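## Task

Take the loose end of the red network patch cord and push it, latch clip upward, into the port beneath the blue label until it clicks home; the cord must have stopped moving shortly after you finish.

## Robot and tools

Robot. Two six-joint UR7e-style arms, left_arm and right_arm, each with a parallel two-finger gripper (0 to 50 mm opening) and a wrist camera. The calibrated bases sit at left_arm (-0.059, +0.393, +0.255) m and right_arm (-0.019, -0.399, +0.255) m in the scene frame. end_effector_position is the point midway between the finger pads. The fingertips extend 17.5 mm further along the gripper's +z axis, and the fingers close along its x axis. A camera block protrudes roughly 10 cm toward the gripper's -y side and rotates with it.

Frames. Scene frame: origin at table-top height midway between the arms, +z up, +x out over the table, left_arm on +y. Image left and right do not match the arm names. Each arm reports its hand pose, velocities and Hand target in its own base frame, and all offsets use that arm's base axes. Rotations turn about the Hand target's position.

Row format (execute_actions and move). A row is one flat list of 18 numbers, each in [-1, 1], covering both arms even if only one moves. Order: left dx, dy, dz, rx, ry, rz, left gripper position, force_limit, speed, then the same nine for the right arm. dx..rz are an offset, not a pose. They count from that arm's Hand target when the call begins, never from the previous row. 1.0 equals 0.6 m of translation or 180 degrees of rotation. rx, ry, rz form a single rotation vector. A translation longer than 1.0 is scaled back along its direction. Sending the same offset again moves the arm further. All six pose numbers at 0 re-requests the current Hand target. Each step, commanded orientation is clipped to within 32 degrees of the measured one. A gripper often stops a little short of its Hand target; if so, send the remaining gap as an offset.

Gripper numbers are absolute. position: +1 fully open, about -0.65 pads touching, -1 closes until blocked (use this to grip). force_limit: -1 about 20 N, 0 about 102 N, +1 about 185 N per pad. speed: -1 20 mm/s, 0 85 mm/s, +1 150 mm/s. Both start at +1. A 0 is a real command, so to keep a gripper unchanged, repeat its last three numbers. New force or speed only applies after position changes by at least 0.01. For a softer grip, open first.

execute_actions(actions, cameras). actions is a list of actions. Each action is up to 15 rows, one per 1/30 s step; a short action repeats its last row. Images come back only with an empty list or a cameras request.

move(target, speed, blend, stop_force, zero, blocking, cameras). target is one 18-number row or a list of up to 15 rows. Every row is an offset from the same starting Hand targets. The path is straight, lasts at least 0.5 s and at most 10 s, and does not avoid obstacles. speed is m/s: 0.002 to 3.6, default 0.25, and turns are capped at twice that in rad/s. It can be one value or one per target. blend is a corner radius in m; 0 means stop at each target. stop_force (3 to 120 N, shared by both arms) ends an arm's path when the wrist sensor feels that much push against the motion. It is unreliable while the gripper rotates. Omit it when backing off a contact. zero (with stop_force only, default true) re-zeros before moving. blocking=false returns after 0.5 s and cannot be used with stop_force. Route paths around an arm's own base, not close past it. The result adds a move: line: done, off_target, moving, held or fault. limits=paced means the pose was clipped; limits=held means steps were withheld.

wait(seconds 0 to 10) lets time pass with commands held. stop() brakes a running move. zoom_image(camera, region=[x0, y0, x1, y1]) gives pixel crops up to 504x504 of the latest image. zero_wrist_force(arm: left_arm or right_arm) re-zeros that sensor. read_manual gives licence text only. finished_scene(scene: 1 or 2) ends the scene for good.

Cameras: cam_head_left, cam_head_right, cam_left_wrist, cam_right_wrist, all 896x504. The two head cameras are fixed in the scene frame; wrist camera poses are in their arm's base frame and may lag while moving.

Result lines. end_effector_position (m), end_effector_quat_wxyz and velocities per arm. Hand target is the last commanded pose after clipping. Joint positions and Joint torques include gravity and drift. Wrist force and Wrist torque are in end-effector axes, plus a line with the peak since the last shown reading. Tool commands gives the present gripper commands. object_status: 0 moving, 1 blocked while opening, 2 blocked while closing (a held object), 3 reached the set position or pads met. Gripper opening in mm is roughly (250 - position_measured) x 0.202. Motor temperatures: a MOTOR HOT line appears at 70 °C, and at 85 °C the arm brakes for 30 to 60 s.

Avoid these. A joint torque at its limit (138 N m for the big joints, 25.7 N m for the wrists) or roughly 150 N of outside force stops that arm for 10 s. Arms are stiff, so aiming even slightly past a firm contact can trigger this; approach slowly and use stop_force. Keep the arms from touching or squeezing each other. A clearance check may hold a command back but cannot guarantee no contact. Never drop things, release a moving part, slam into fixed objects, or let anything leave the table. Leave each cord at rest before finishing, and use smooth motions.

Each tool is called after ">>>" in YAML: its name, and indented under it one key for each argument.

## Session

>>> execute_actions:
  actions: []

Scene clock: 0.00 s.
left_arm: end_effector_position=(+0.4202, +0.0574, +0.1140) position_measured=3 object_status=3 end_effector_quat_wxyz=(-0.118, +0.881, +0.399, -0.223) | right_arm: end_effector_position=(+0.4557, -0.2082, +0.0460) position_measured=3 object_status=3 end_effector_quat_wxyz=(+0.022, +0.974, -0.227, +0.017)
Joint positions: left_arm=[-0.155 -1.332 1.828 4.725 -1.617 0.578] | right_arm=[3.007 -1.791 -2.13 -0.761 1.525 1.894]
Joint velocities: within noise
Joint torques (N m): no reading
Motor temperatures (°C): left_arm=[28 28 25 41 33 34] | right_arm=[28 29 26 35 33 32]
Wrist force (N): no reading
Wrist torque (N m): no reading
Wrist force, peak (N): no reading
Hand target: left_arm +0.4202, +0.0574, +0.1140; -0.118, +0.881, +0.399, -0.223 | right_arm +0.4557, -0.2082, +0.0460; +0.022, +0.974, -0.227, +0.017
Tool commands: left_gripper/position=+1.0 left_gripper/force_limit=+1.0 left_gripper/speed=+1.0 right_gripper/position=+1.0 right_gripper/force_limit=+1.0 right_gripper/speed=+1.0

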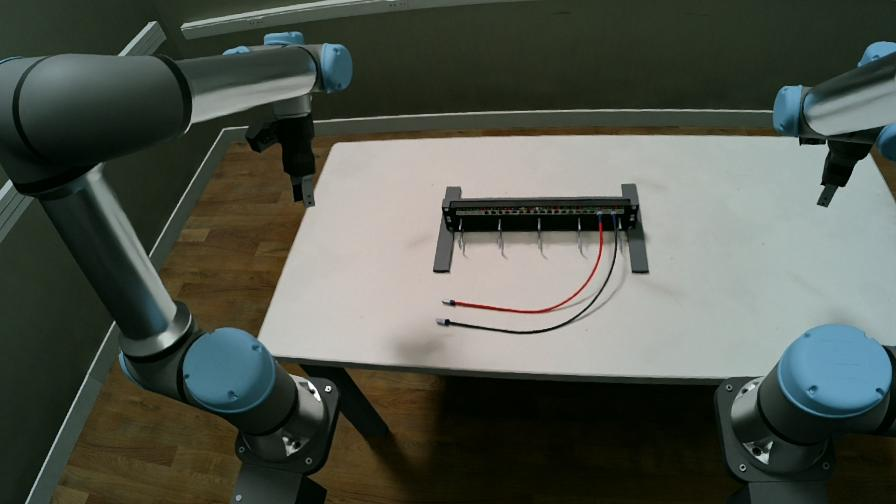

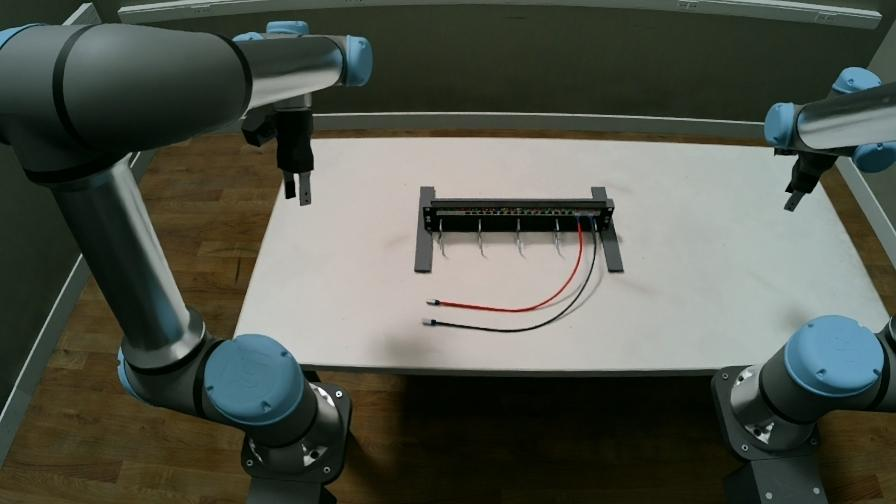

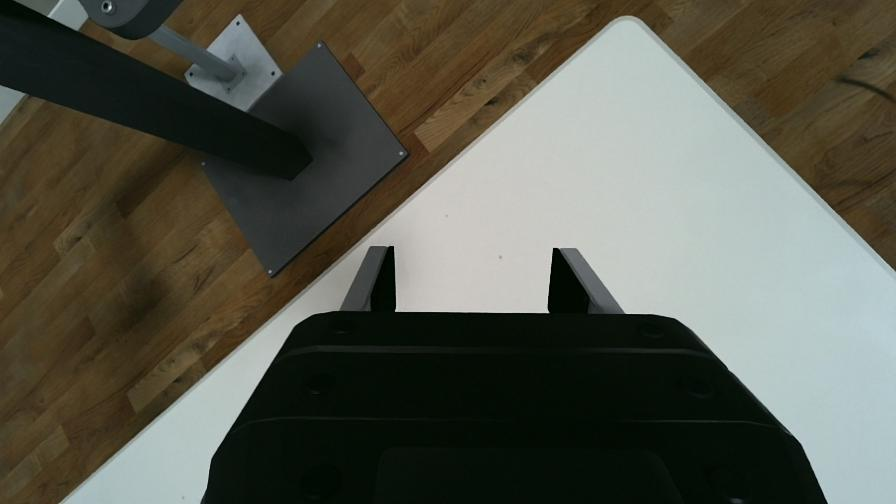

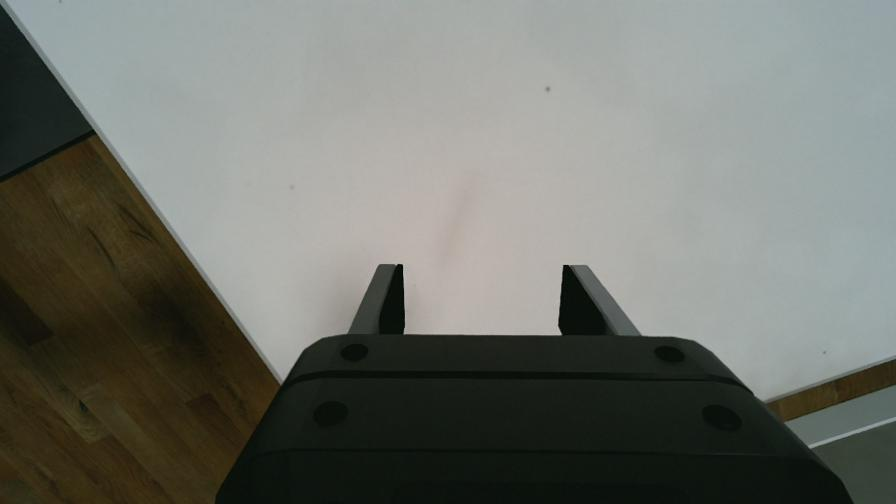

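>>> zoom_image:
  camera: "cam_head_left"
  region: [420, 170, 660, 290]

>>> zoom_image:
  camera: "cam_head_right"
  region: [400, 170, 640, 290]

>>> zoom_image:
  camera: "cam_head_left"
  region: [420, 280, 520, 340]

>>> zoom_image:
  camera: "cam_head_right"
  region: [410, 280, 510, 340]

Scaled by 2.100 from the camera's 896x504 image, which has a finer 1280x720 frame.

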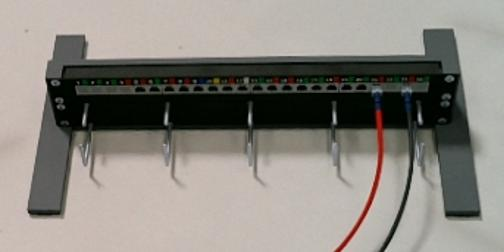

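Scaled by 2.100 from the camera's 896x504 image, which has a finer 1280x720 frame.

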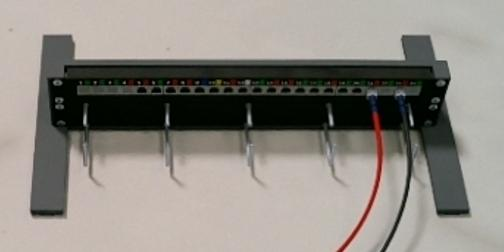

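Scaled by 5.040 from the camera's 896x504 image, which has a finer 1280x720 frame.

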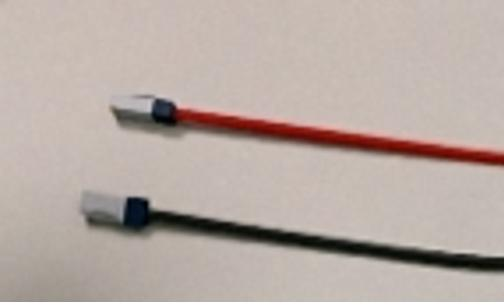

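Scaled by 5.040 from the camera's 896x504 image, which has a finer 1280x720 frame.

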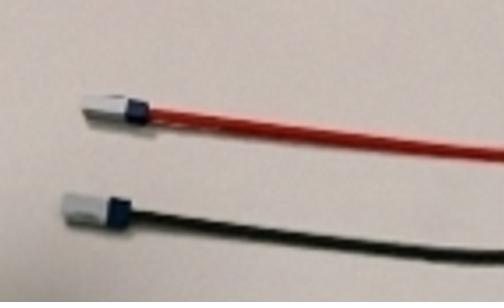

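>>> zoom_image:
  camera: "cam_head_left"
  region: [485, 190, 565, 240]

>>> zoom_image:
  camera: "cam_head_right"
  region: [465, 190, 545, 240]

Scaled by 6.300 from the camera's 896x504 image, which has a finer 1280x720 frame.

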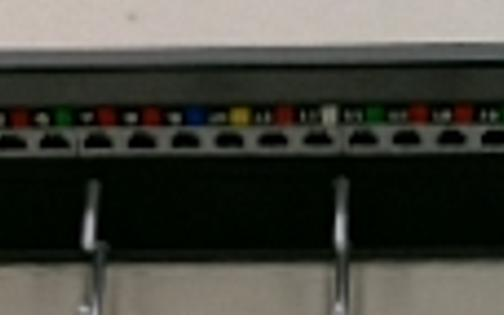

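Scaled by 6.300 from the camera's 896x504 image, which has a finer 1280x720 frame.

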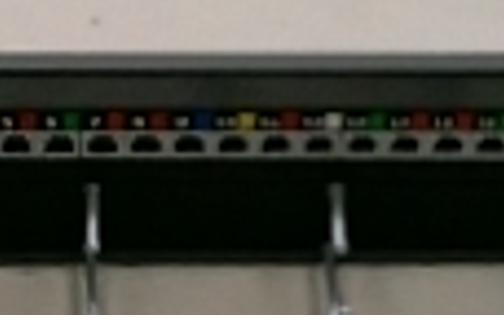

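>>> move:
  target:
    - [-0.042, -0.4192, -0.4317, 0.0203, -0.1013, -0.3131, 0.3, -0.4, 0.5, -0.0237, 0.8902, -0.2517, 0.3523, -0.2955, -0.1291, -0.6, -0.4, 0.5]
  speed: 0.4
  cameras: ["all"]

Scene clock: 299.23 s.
left_arm: end_effector_position=(+0.3950, -0.1941, -0.1450) position_measured=107 object_status=3 end_effector_quat_wxyz=(-0.174, +0.984, -0.043, +0.008) | right_arm: end_effector_position=(+0.4414, +0.3259, -0.1050) position_measured=242 object_status=3 end_effector_quat_wxyz=(-0.566, +0.674, -0.363, +0.305)
Joint positions: left_arm=[-0.912 -0.923 2.215 3.682 -1.336 0.715] | right_arm=[4.294 -3.078 -2.117 1.849 1.01 3.252]
Joint torques (N m): left_arm=[-9.5 -26.92 -22.73 -4.15 2.19 1.35] | right_arm=[9.23 24.74 4.92 0.96 -2.89 -2.31]
Wrist force (N): left_arm=[-1.0 1.0 0.1] | right_arm=[-0.6 -1.5 2.6]
Wrist torque (N m): left_arm=[0.14 0.11 -0.01] | right_arm=[-0.65 -0.03 -0.25]
Wrist force, peak (N): left_arm=[-1.0 2.7 0.2] | right_arm=[-2.2 -0.3 3.1]
Hand target: left_arm +0.3950, -0.1941, -0.1450; -0.174, +0.984, -0.043, +0.008 | right_arm +0.4415, +0.3259, -0.1050; -0.566, +0.674, -0.363, +0.305
Off the commanded pose: left_arm 0.000 m, 0 deg | right_arm 0.000 m, 0 deg.
move: done
camera_calibration:
cam_left_wrist: T_world_to_cam=[[0.996967, -0.0765846, -0.0138527, -0.401048], [-0.07651, -0.997052, 0.00583876, -0.146296], [-0.0142591, -0.00476118, -0.999887, -0.0124609], [0, 0, 0, 1]] pos_world=[0.388461, -0.176639, -0.0171609]
cam_right_wrist: T_world_to_cam=[[0.550178, -0.835022, 0.00653189, 0.0339911], [-0.407682, -0.275423, -0.870596, 0.197877], [0.728766, 0.47632, -0.491955, -0.400327], [0, 0, 0, 1]] pos_world=[0.353715, 0.273567, -0.0248942]

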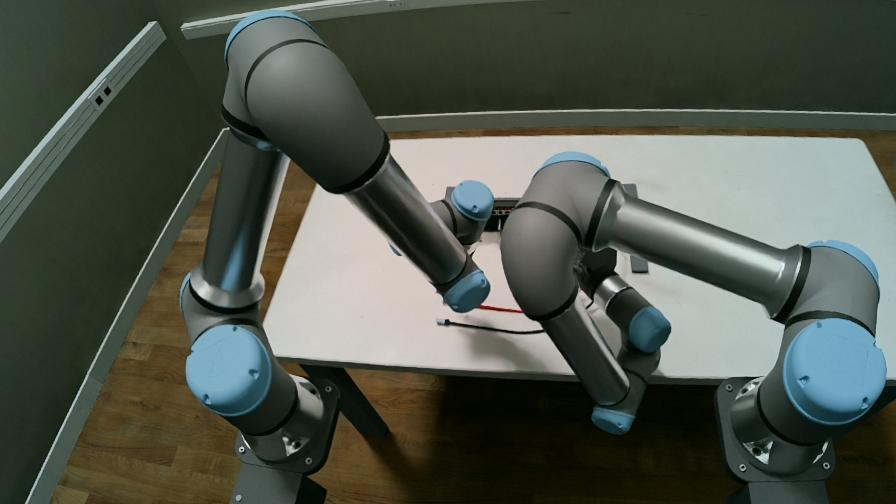

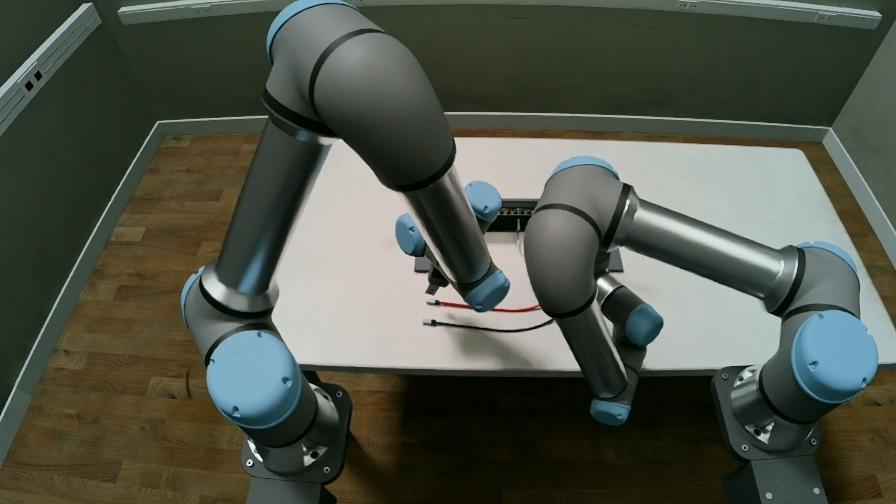

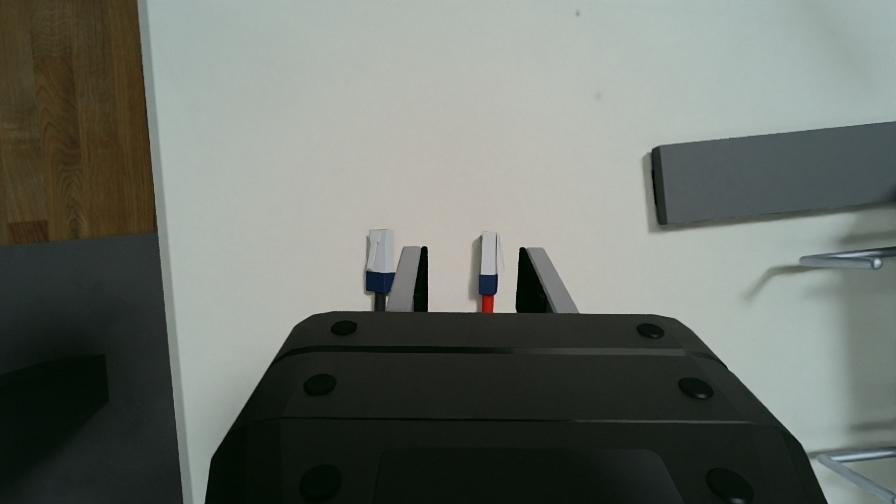

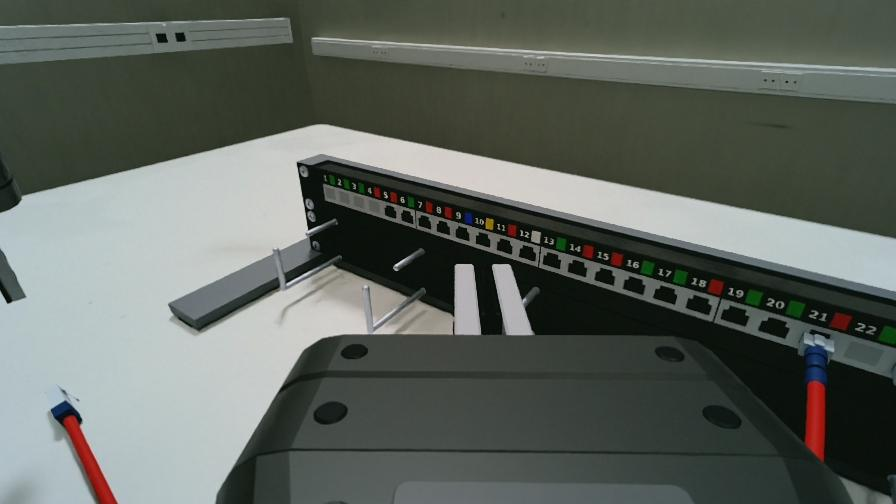

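>>> zoom_image:
  camera: "cam_left_wrist"
  region: [340, 210, 560, 330]

>>> zoom_image:
  camera: "cam_right_wrist"
  region: [20, 360, 140, 440]

>>> zoom_image:
  camera: "cam_right_wrist"
  region: [360, 180, 560, 300]

>>> zoom_image:
  camera: "cam_right_wrist"
  region: [700, 290, 896, 410]

Scaled by 2.291 from the camera's 896x504 image, which has a finer 1280x720 frame.

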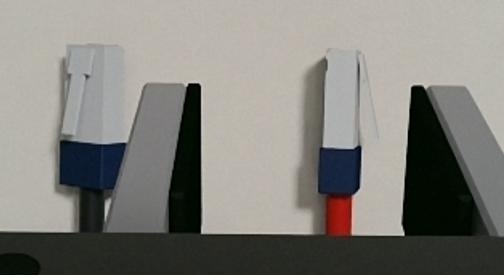

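Scaled by 4.200 from the camera's 896x504 image, which has a finer 1280x720 frame.

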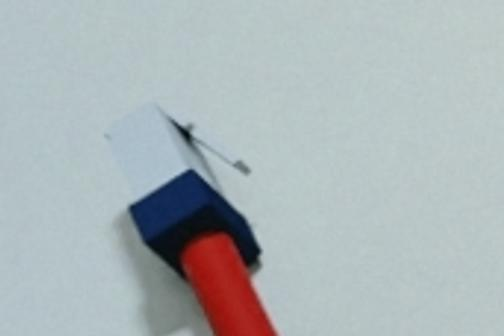

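Scaled by 2.520 from the camera's 896x504 image, which has a finer 1280x720 frame.

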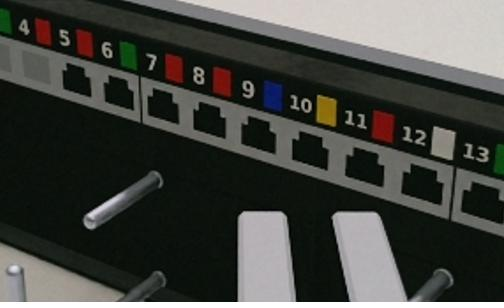

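Scaled by 2.571 from the camera's 896x504 image, which has a finer 1280x720 frame.

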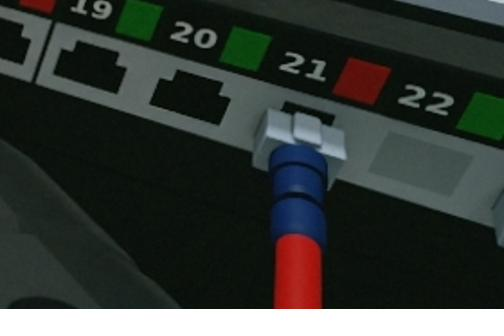

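>>> move:
  target:
    - [0.021, 0.0448, -0.1167, -0.1107, 0.0095, -0.0017, 0.3, -0.4, 0.5, 0, 0, 0, 0, 0, 0, -0.6, -0.4, 0.5]
  speed: 0.2
  cameras: ["cam_left_wrist", "cam_right_wrist"]

>>> zoom_image:
  camera: "cam_left_wrist"
  region: [370, 200, 610, 340]

>>> zoom_image:
  camera: "cam_right_wrist"
  region: [0, 300, 200, 460]

Scene clock: 455.00 s.
left_arm: end_effector_position=(+0.4076, -0.1673, -0.2150) position_measured=107 object_status=3 end_effector_quat_wxyz=(+0.000, +0.999, -0.046, +0.001) | right_arm: end_effector_position=(+0.4415, +0.3259, -0.1050) position_measured=242 object_status=3 end_effector_quat_wxyz=(-0.566, +0.674, -0.363, +0.305)
Joint positions: left_arm=[-0.698 -0.7 2.284 3.128 -1.569 0.965] | right_arm=[4.295 -3.078 -2.117 1.849 1.01 3.252]
Joint torques (N m): left_arm=[9.03 -29.87 -16.06 -5.24 -1.79 1.13] | right_arm=[10.05 24.76 5.51 1.1 -3.03 -2.12]
Wrist force (N): left_arm=[-1.5 2.2 -0.3] | right_arm=[-0.8 -1.3 2.7]
Wrist torque (N m): left_arm=[0.38 0.19 0.02] | right_arm=[-0.61 0.01 -0.25]
Wrist force, peak (N): left_arm=[-1.7 2.3 -0.4] | right_arm=[-0.9 -1.4 2.8]
Hand target: left_arm +0.4076, -0.1673, -0.2150; +0.000, +0.999, -0.046, +0.001 | right_arm +0.4415, +0.3259, -0.1050; -0.566, +0.674, -0.363, +0.305
Off the commanded pose: left_arm 0.000 m, 0 deg | right_arm 0.000 m, 0 deg.
move: done
camera_calibration:
cam_left_wrist: T_world_to_cam=[[0.996089, -0.0870498, -0.015107, -0.414204], [-0.0764125, -0.93464, 0.34729, -0.0343308], [-0.0443511, -0.344777, -0.937636, -0.113367], [0, 0, 0, 1]] pos_world=[0.404933, -0.10723, -0.100631]
cam_right_wrist: T_world_to_cam=[[0.550098, -0.835074, 0.00664702, 0.0341195], [-0.407579, -0.275419, -0.870646, 0.197866], [0.728884, 0.476231, -0.491866, -0.40039], [0, 0, 0, 1]] pos_world=[0.353715, 0.273666, -0.0248934]
Images, in order (width x height): cam_left_wrist 896x504, cam_right_wrist 896x504.

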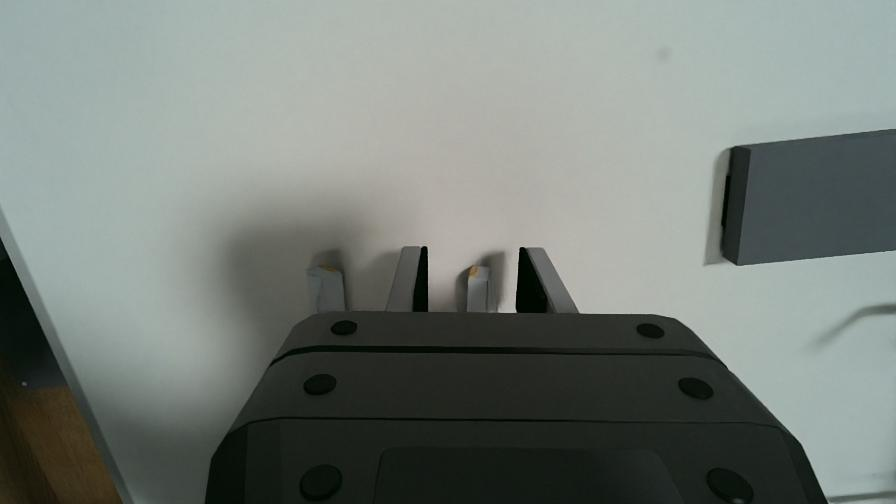

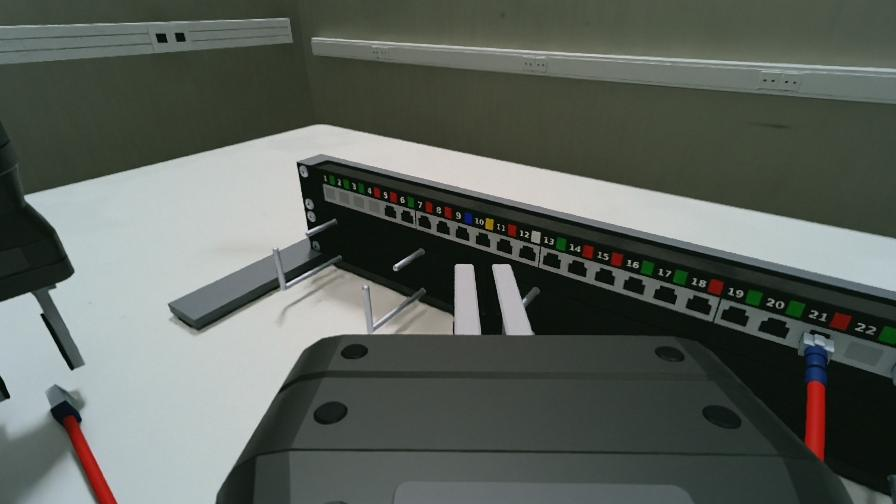

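Scaled by 2.100 from the camera's 896x504 image, which has a finer 1280x720 frame.

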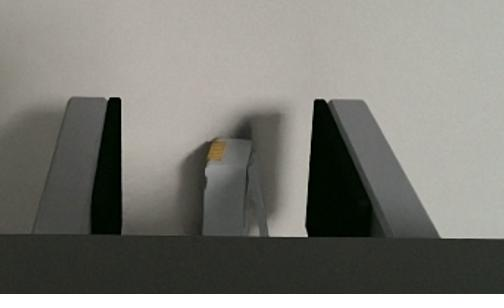

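Scaled by 2.520 from the camera's 896x504 image, which has a finer 1280x720 frame.

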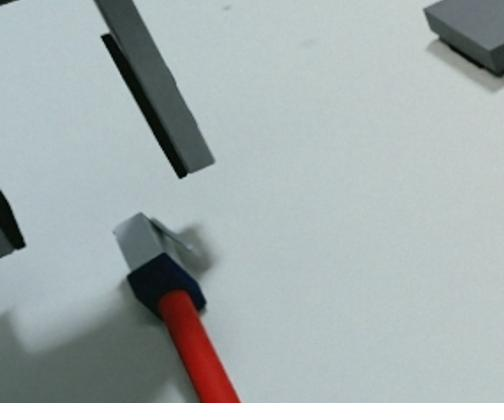

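>>> move:
  target:
    - [0.0037, -0.0045, -0.0600, 0, 0, 0, 0.3, -0.4, 0.5, 0, 0, 0, 0, 0, 0, -0.6, -0.4, 0.5]
  speed: 0.02
  stop_force: 4
  cameras: ["cam_left_wrist", "cam_right_wrist"]

>>> zoom_image:
  camera: "cam_left_wrist"
  region: [370, 200, 610, 340]

>>> zoom_image:
  camera: "cam_right_wrist"
  region: [0, 330, 200, 490]

Scene clock: 482.07 s.
left_arm: end_effector_position=(+0.4089, -0.1689, -0.2367) position_measured=107 object_status=3 end_effector_quat_wxyz=(+0.000, +0.999, -0.046, +0.001) | right_arm: end_effector_position=(+0.4415, +0.3259, -0.1050) position_measured=242 object_status=3 end_effector_quat_wxyz=(-0.566, +0.674, -0.363, +0.305)
Joint positions: left_arm=[-0.699 -0.633 2.257 3.088 -1.57 0.964] | right_arm=[4.295 -3.078 -2.117 1.849 1.01 3.252]
Joint torques (N m): left_arm=[-0.27 -41.86 6.27 -2.06 1.84 0.85] | right_arm=[9.21 25.36 5.16 1.02 -2.91 -2.18]
Wrist force (N): left_arm=[-1.1 2.6 -0.7] | right_arm=[-0.8 -1.0 2.5]
Wrist torque (N m): left_arm=[0.45 0.12 0.06] | right_arm=[-0.57 0.01 -0.26]
Wrist force, peak (N): left_arm=[-17.0 -16.7 -88.3] | right_arm=[-0.9 -1.5 2.7]
Hand target: left_arm +0.4089, -0.1689, -0.2367; +0.000, +0.999, -0.046, +0.001 (not the last commanded pose) | right_arm +0.4415, +0.3259, -0.1050; -0.566, +0.674, -0.363, +0.305
Off the commanded pose: left_arm 0.014 m, 0 deg | right_arm 0.000 m, 0 deg.
move: contact (left_arm)
camera_calibration:
cam_left_wrist: T_world_to_cam=[[0.996085, -0.0870917, -0.0151891, -0.41598], [-0.0764174, -0.934592, 0.347417, -0.0281338], [-0.0444528, -0.344896, -0.937588, -0.134267], [0, 0, 0, 1]] pos_world=[0.406232, -0.10883, -0.122431]
cam_right_wrist: T_world_to_cam=[[0.550098, -0.835074, 0.00664702, 0.0341195], [-0.407579, -0.275419, -0.870646, 0.197866], [0.728884, 0.476231, -0.491866, -0.40039], [0, 0, 0, 1]] pos_world=[0.353715, 0.273666, -0.0248934]
Images, in order (width x height): cam_left_wrist 896x504, cam_right_wrist 896x504.

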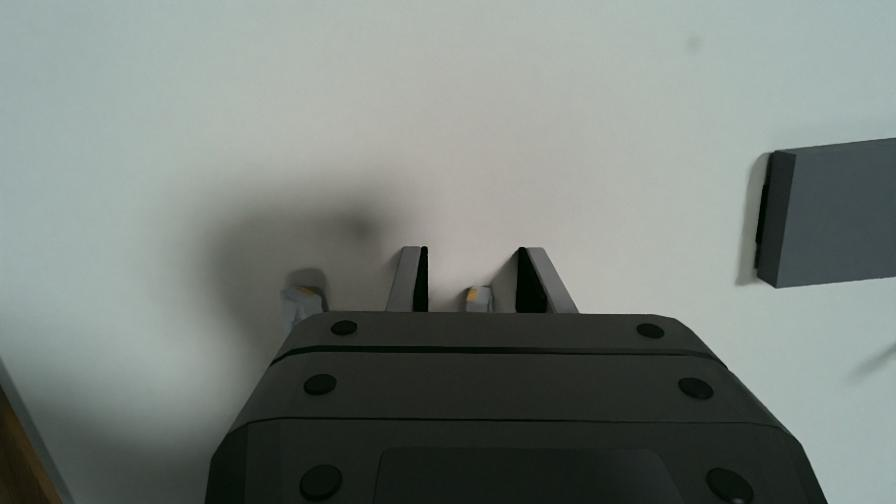

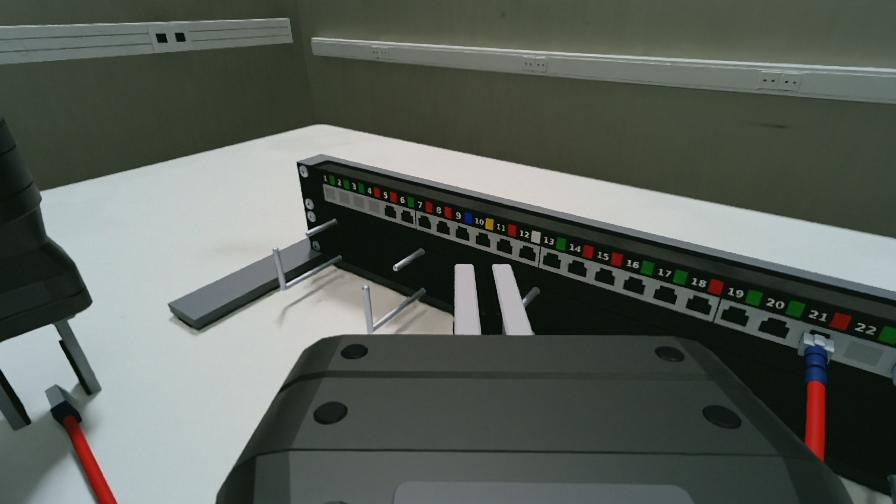

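Scaled by 2.100 from the camera's 896x504 image, which has a finer 1280x720 frame.

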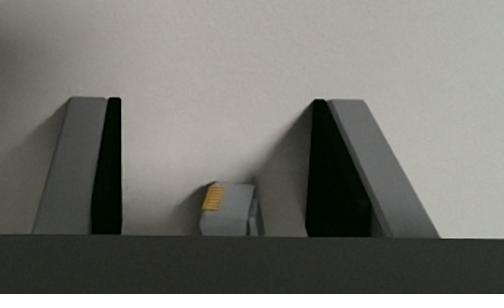

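Scaled by 2.520 from the camera's 896x504 image, which has a finer 1280x720 frame.

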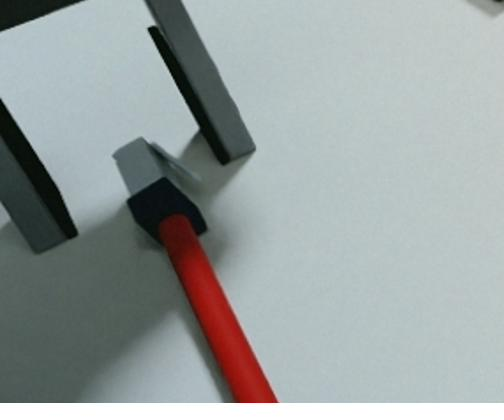

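>>> move:
  target:
    - [0.0025, 0.0067, 0.002, 0, 0, 0, 0.3, -0.4, 0.5, 0, 0, 0, 0, 0, 0, -0.6, -0.4, 0.5]
    - [0.0025, 0.0067, 0.002, 0, 0, 0, -1, -0.85, -1, 0, 0, 0, 0, 0, 0, -0.6, -0.4, 0.5]
  speed: 0.02
  cameras: ["cam_left_wrist", "cam_right_wrist"]

>>> zoom_image:
  camera: "cam_left_wrist"
  region: [370, 200, 610, 340]

>>> zoom_image:
  camera: "cam_right_wrist"
  region: [0, 330, 200, 490]

Scene clock: 502.10 s.
left_arm: end_effector_position=(+0.4104, -0.1649, -0.2355) position_measured=217 object_status=0 end_effector_quat_wxyz=(+0.000, +0.999, -0.046, +0.001) | right_arm: end_effector_position=(+0.4415, +0.3259, -0.1050) position_measured=242 object_status=3 end_effector_quat_wxyz=(-0.566, +0.674, -0.363, +0.305)
Joint positions: left_arm=[-0.689 -0.637 2.259 3.09 -1.57 0.974] | right_arm=[4.295 -3.078 -2.117 1.849 1.01 3.252]
Joint torques (N m): left_arm=[9.16 -42 6.44 -1.02 0.09 1.1] | right_arm=[10.37 25.58 5.31 1.51 -3 -2.07]
Wrist force (N): left_arm=[-1.2 2.7 -0.4] | right_arm=[-0.7 -1.1 2.7]
Wrist torque (N m): left_arm=[0.45 0.14 0.00] | right_arm=[-0.59 -0.01 -0.26]
Wrist force, peak (N): left_arm=[-1.0 2.9 -0.6] | right_arm=[-0.9 -1.5 2.8]
Hand target: left_arm +0.4104, -0.1649, -0.2355; +0.000, +0.999, -0.046, +0.001 | right_arm +0.4415, +0.3259, -0.1050; -0.566, +0.674, -0.363, +0.305
Off the commanded pose: left_arm 0.000 m, 0 deg | right_arm 0.000 m, 0 deg.
move: done
camera_calibration:
cam_left_wrist: T_world_to_cam=[[0.996089, -0.0870566, -0.0150959, -0.417094], [-0.076417, -0.934594, 0.34741, -0.024699], [-0.0443529, -0.344898, -0.937592, -0.131737], [0, 0, 0, 1]] pos_world=[0.407733, -0.10483, -0.121231]
cam_right_wrist: T_world_to_cam=[[0.550098, -0.835074, 0.00664702, 0.0341195], [-0.407579, -0.275419, -0.870646, 0.197866], [0.728884, 0.476231, -0.491866, -0.40039], [0, 0, 0, 1]] pos_world=[0.353715, 0.273666, -0.0248934]
Images, in order (width x height): cam_left_wrist 896x504, cam_right_wrist 896x504.

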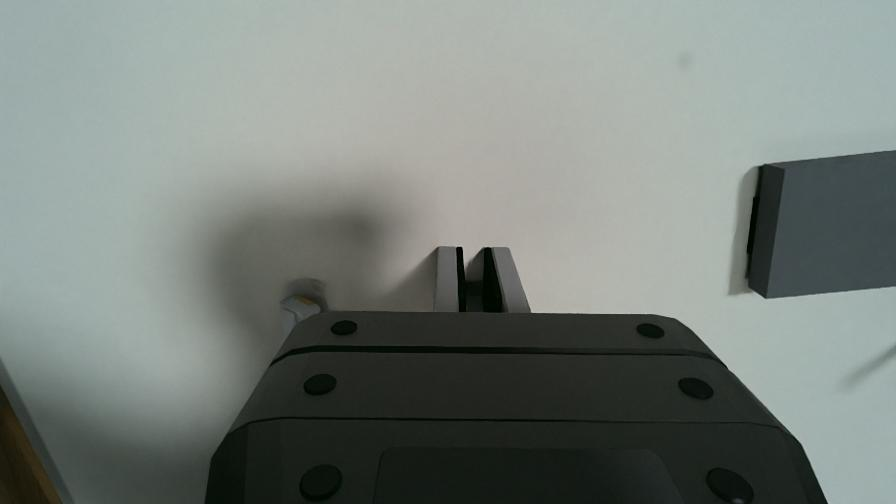

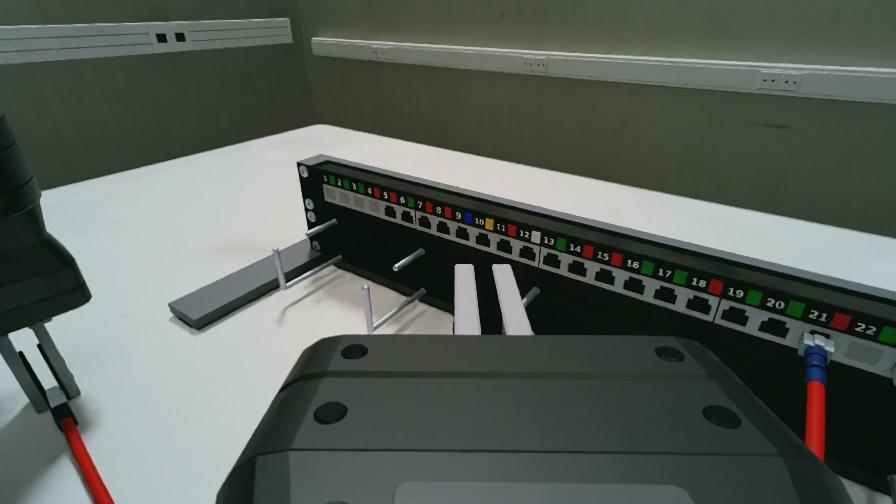

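Scaled by 2.100 from the camera's 896x504 image, which has a finer 1280x720 frame.

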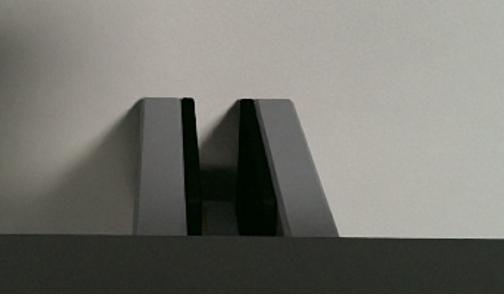

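Scaled by 2.520 from the camera's 896x504 image, which has a finer 1280x720 frame.

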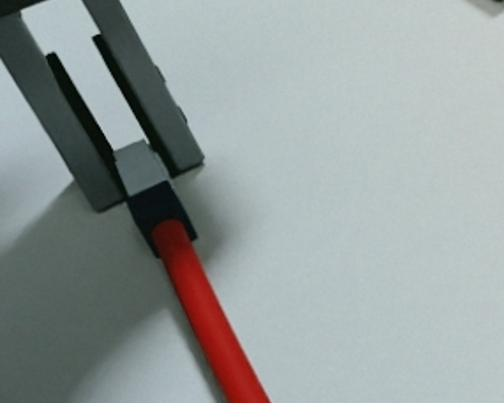

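>>> move:
  target:
    - [0, 0, 0.1, 0, 0, 0, -1, -0.85, -1, 0, 0, 0, 0, 0, 0, -0.6, -0.4, 0.5]
    - [0.1548, -0.1825, 0.3008, -0.3956, -0.3644, -0.3612, -1, -0.85, -1, 0, 0, 0, 0, 0, 0, -0.6, -0.4, 0.5]
  speed: 0.3
  blend: 0.03
  cameras: ["all"]

>>> zoom_image:
  camera: "cam_right_wrist"
  region: [200, 60, 440, 220]

Scene clock: 539.47 s.
left_arm: end_effector_position=(+0.4906, -0.2597, -0.0706) position_measured=217 object_status=2 end_effector_quat_wxyz=(+0.451, +0.609, -0.464, +0.458) | right_arm: end_effector_position=(+0.4415, +0.3259, -0.1050) position_measured=242 object_status=3 end_effector_quat_wxyz=(-0.566, +0.674, -0.363, +0.305)
Joint positions: left_arm=[-0.313 -0.264 1.867 1.919 -2.657 1.783] | right_arm=[4.295 -3.078 -2.117 1.849 1.01 3.252]
Joint torques (N m): left_arm=[-9.3 -48.55 7.2 -0.52 1.05 0.9] | right_arm=[11.46 26.16 5.2 1.69 -2.96 -1.89]
Wrist force (N): left_arm=[0.4 4.0 1.5] | right_arm=[-0.6 -1.2 2.6]
Wrist torque (N m): left_arm=[0.51 -0.21 0.07] | right_arm=[-0.61 -0.03 -0.26]
Wrist force, peak (N): left_arm=[4.7 -0.4 4.2] | right_arm=[-0.8 -1.2 2.9]
Hand target: left_arm +0.4906, -0.2597, -0.0707; +0.451, +0.609, -0.464, +0.458 (not the last commanded pose) | right_arm +0.4415, +0.3259, -0.1050; -0.566, +0.674, -0.363, +0.305
Off the commanded pose: left_arm 0.025 m, 15 deg | right_arm 0.000 m, 0 deg.
move: held (left_arm; a check stopped the path); path passed 1 of 2 targets; limits=held
pose unreachable (left arm): on one or more control steps of this call, first in action 0 (counted from 0), this arm could not follow its commanded pose, so it was not sent that pose on those steps. It may still have moved: this result reports where it is.
cause: moving toward the commanded pose would bring two parts of the arm too close to each other (its gripper and another part of the arm, with joints 4 (wrist 1) to 6 (wrist 3) between them, 11 mm apart when it was first held).
camera_calibration:
cam_left_wrist: T_world_to_cam=[[0.157004, -0.167146, 0.973351, -0.0421038], [-0.964527, 0.185833, 0.187493, 0.550929], [-0.212219, -0.968261, -0.13204, -0.0288589], [0, 0, 0, 1]] pos_world=[0.531872, -0.137361, -0.0661239]
cam_right_wrist: T_world_to_cam=[[0.550098, -0.835074, 0.00664702, 0.0341195], [-0.407579, -0.275419, -0.870646, 0.197866], [0.728884, 0.476231, -0.491866, -0.40039], [0, 0, 0, 1]] pos_world=[0.353715, 0.273666, -0.0248934]

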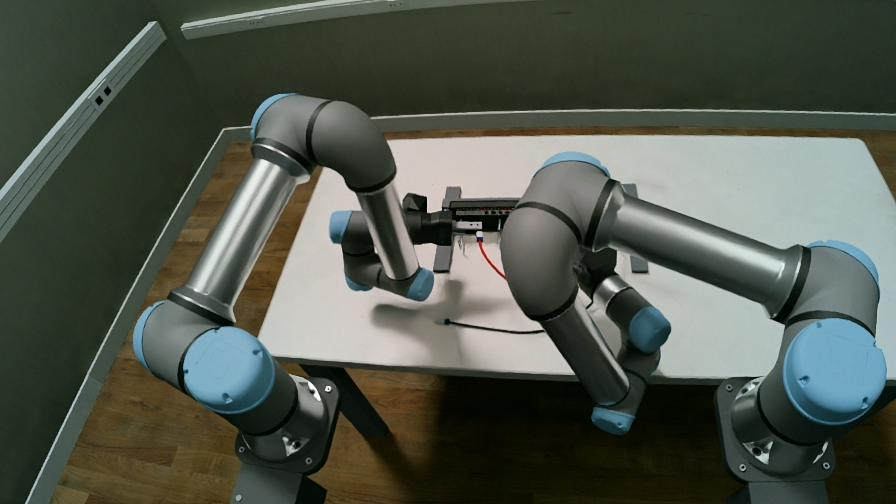

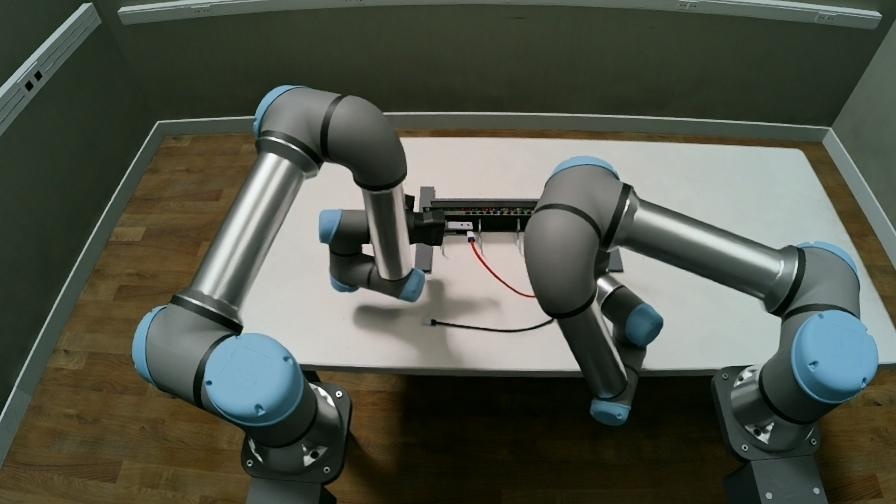

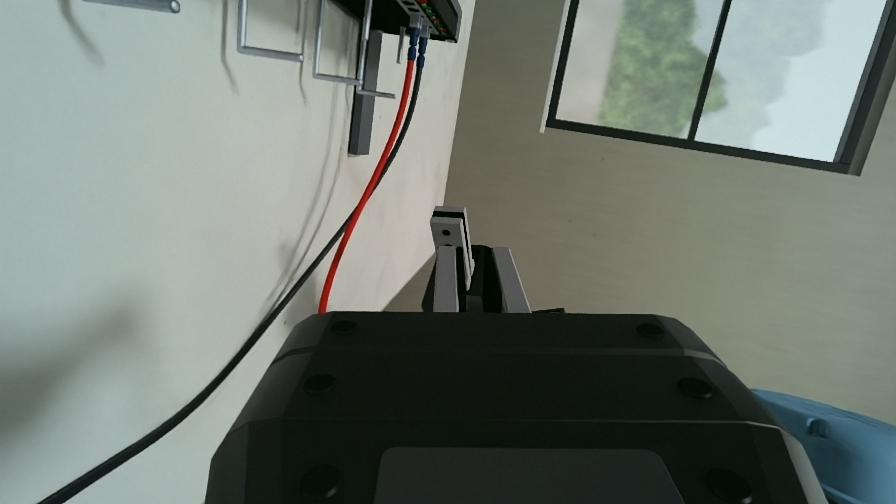

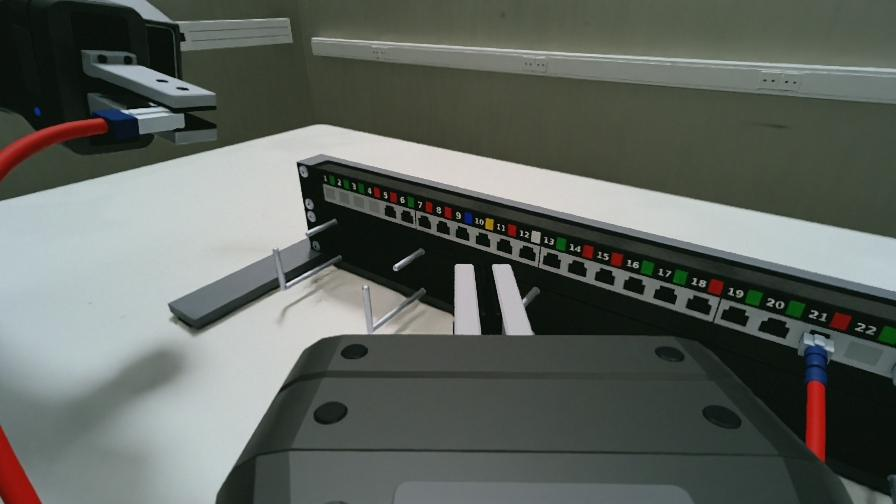

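Scaled by 2.100 from the camera's 896x504 image, which has a finer 1280x720 frame.

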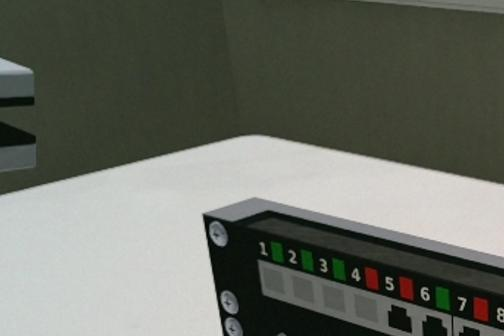

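>>> zoom_image:
  camera: "cam_right_wrist"
  region: [60, 30, 240, 170]

>>> zoom_image:
  camera: "cam_head_left"
  region: [420, 190, 520, 260]

>>> zoom_image:
  camera: "cam_head_right"
  region: [410, 190, 510, 260]

Scaled by 2.800 from the camera's 896x504 image, which has a finer 1280x720 frame.

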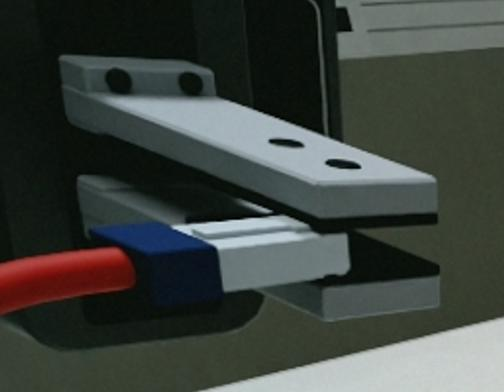

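Scaled by 5.040 from the camera's 896x504 image, which has a finer 1280x720 frame.

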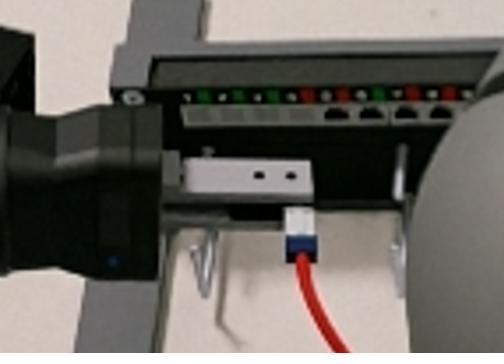

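Scaled by 5.040 from the camera's 896x504 image, which has a finer 1280x720 frame.

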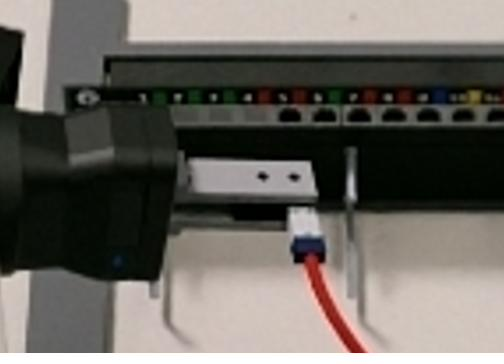

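>>> move:
  target:
    - [0, 0, 0, 0, 0, 0, -1, -0.85, -1, -0.0358, 0.0568, 0.275, -0.1212, 0.4718, -0.0793, 0.3, -0.4, 0.5]
    - [0, 0, 0, 0, 0, 0, -1, -0.85, -1, 0.0128, 0.2493, 0.1683, -0.1212, 0.4718, -0.0793, 0.3, -0.4, 0.5]
  speed: 0.3
  blend: 0.03
  cameras: ["all"]

>>> zoom_image:
  camera: "cam_right_wrist"
  region: [330, 180, 610, 340]

Scene clock: 654.83 s.
left_arm: end_effector_position=(+0.4906, -0.2597, -0.0707) position_measured=217 object_status=2 end_effector_quat_wxyz=(+0.451, +0.609, -0.464, +0.458) | right_arm: end_effector_position=(+0.4491, +0.4754, -0.0039) position_measured=107 object_status=3 end_effector_quat_wxyz=(-0.011, +0.742, -0.662, -0.107)
Joint positions: left_arm=[-0.313 -0.265 1.868 1.919 -2.656 1.783] | right_arm=[4.077 -2.193 -1.684 -0.793 1.782 3.967]
Joint torques (N m): left_arm=[-9.98 -49.05 7.3 -0.2 0.91 0.93] | right_arm=[10.4 35.34 33.95 1.53 3.74 1.84]
Wrist force (N): left_arm=[0.4 3.9 1.4] | right_arm=[-0.1 0.3 -0.1]
Wrist torque (N m): left_arm=[0.48 -0.21 0.07] | right_arm=[0.06 0.11 -0.12]
Wrist force, peak (N): left_arm=[0.4 4.2 1.6] | right_arm=[-0.7 -1.4 2.8]
Hand target: left_arm +0.4906, -0.2597, -0.0707; +0.451, +0.609, -0.464, +0.458 | right_arm +0.4491, +0.4755, -0.0040; -0.011, +0.742, -0.662, -0.107
Off the commanded pose: left_arm 0.000 m, 0 deg | right_arm 0.000 m, 0 deg.
move: done
camera_calibration:
cam_left_wrist: T_world_to_cam=[[0.157205, -0.167268, 0.973297, -0.0422149], [-0.964515, 0.185686, 0.187699, 0.55082], [-0.212124, -0.968268, -0.132142, -0.0289383], [0, 0, 0, 1]] pos_world=[0.531773, -0.137361, -0.0661245]
cam_right_wrist: T_world_to_cam=[[0.108233, -0.978866, -0.173514, 0.42011], [-0.879059, -0.175747, 0.443135, 0.499675], [-0.464264, 0.104568, -0.879502, 0.283551], [0, 0, 0, 1]] pos_world=[0.525416, 0.469398, 0.100855]

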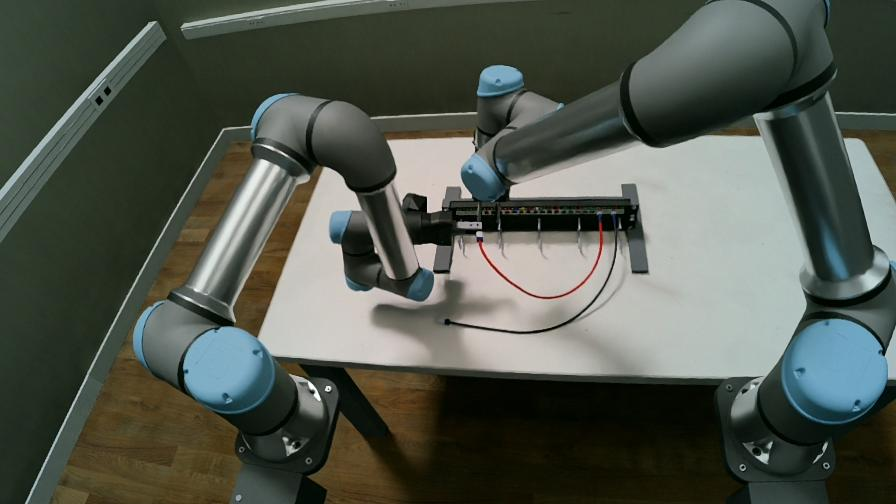

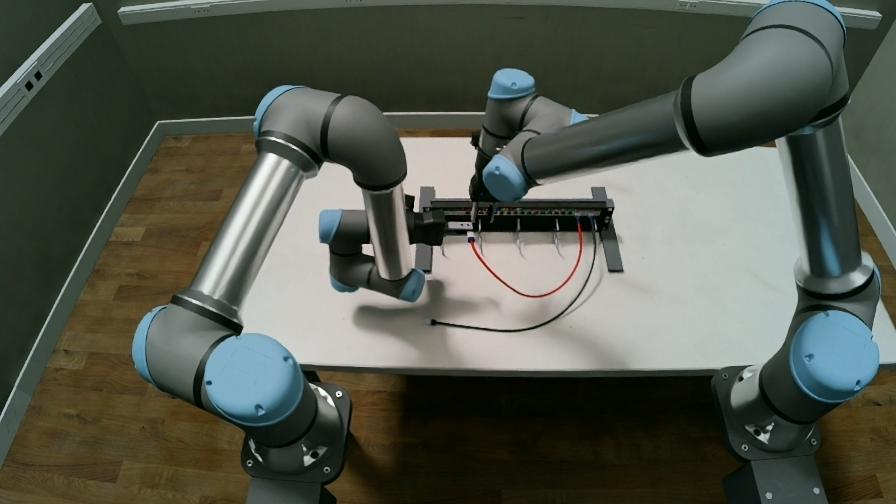

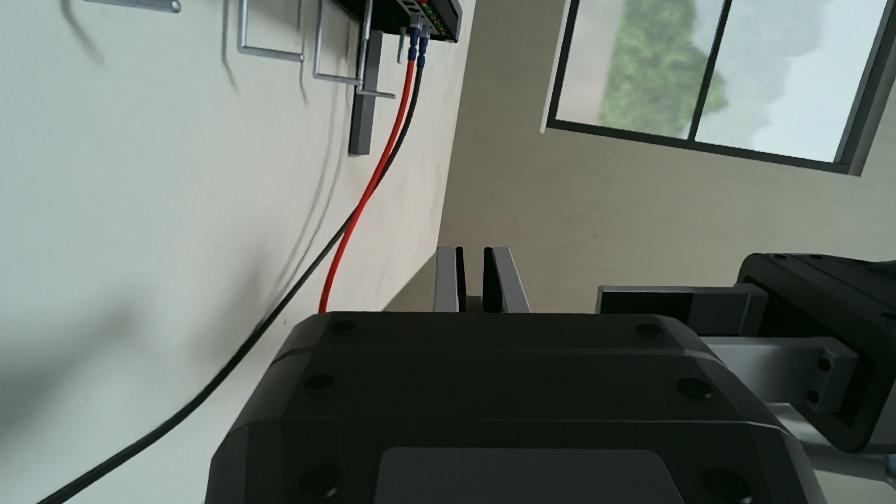

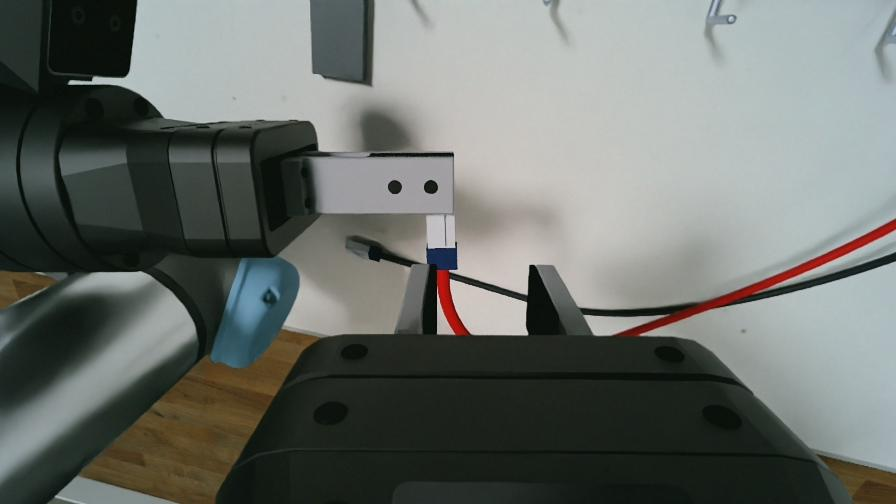

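Scaled by 1.800 from the camera's 896x504 image, which has a finer 1280x720 frame.

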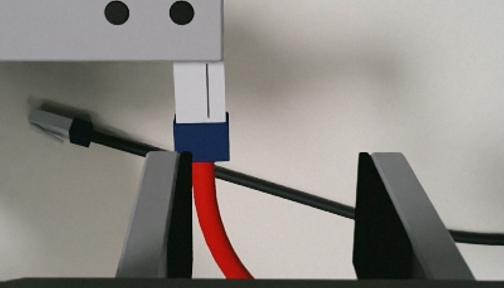

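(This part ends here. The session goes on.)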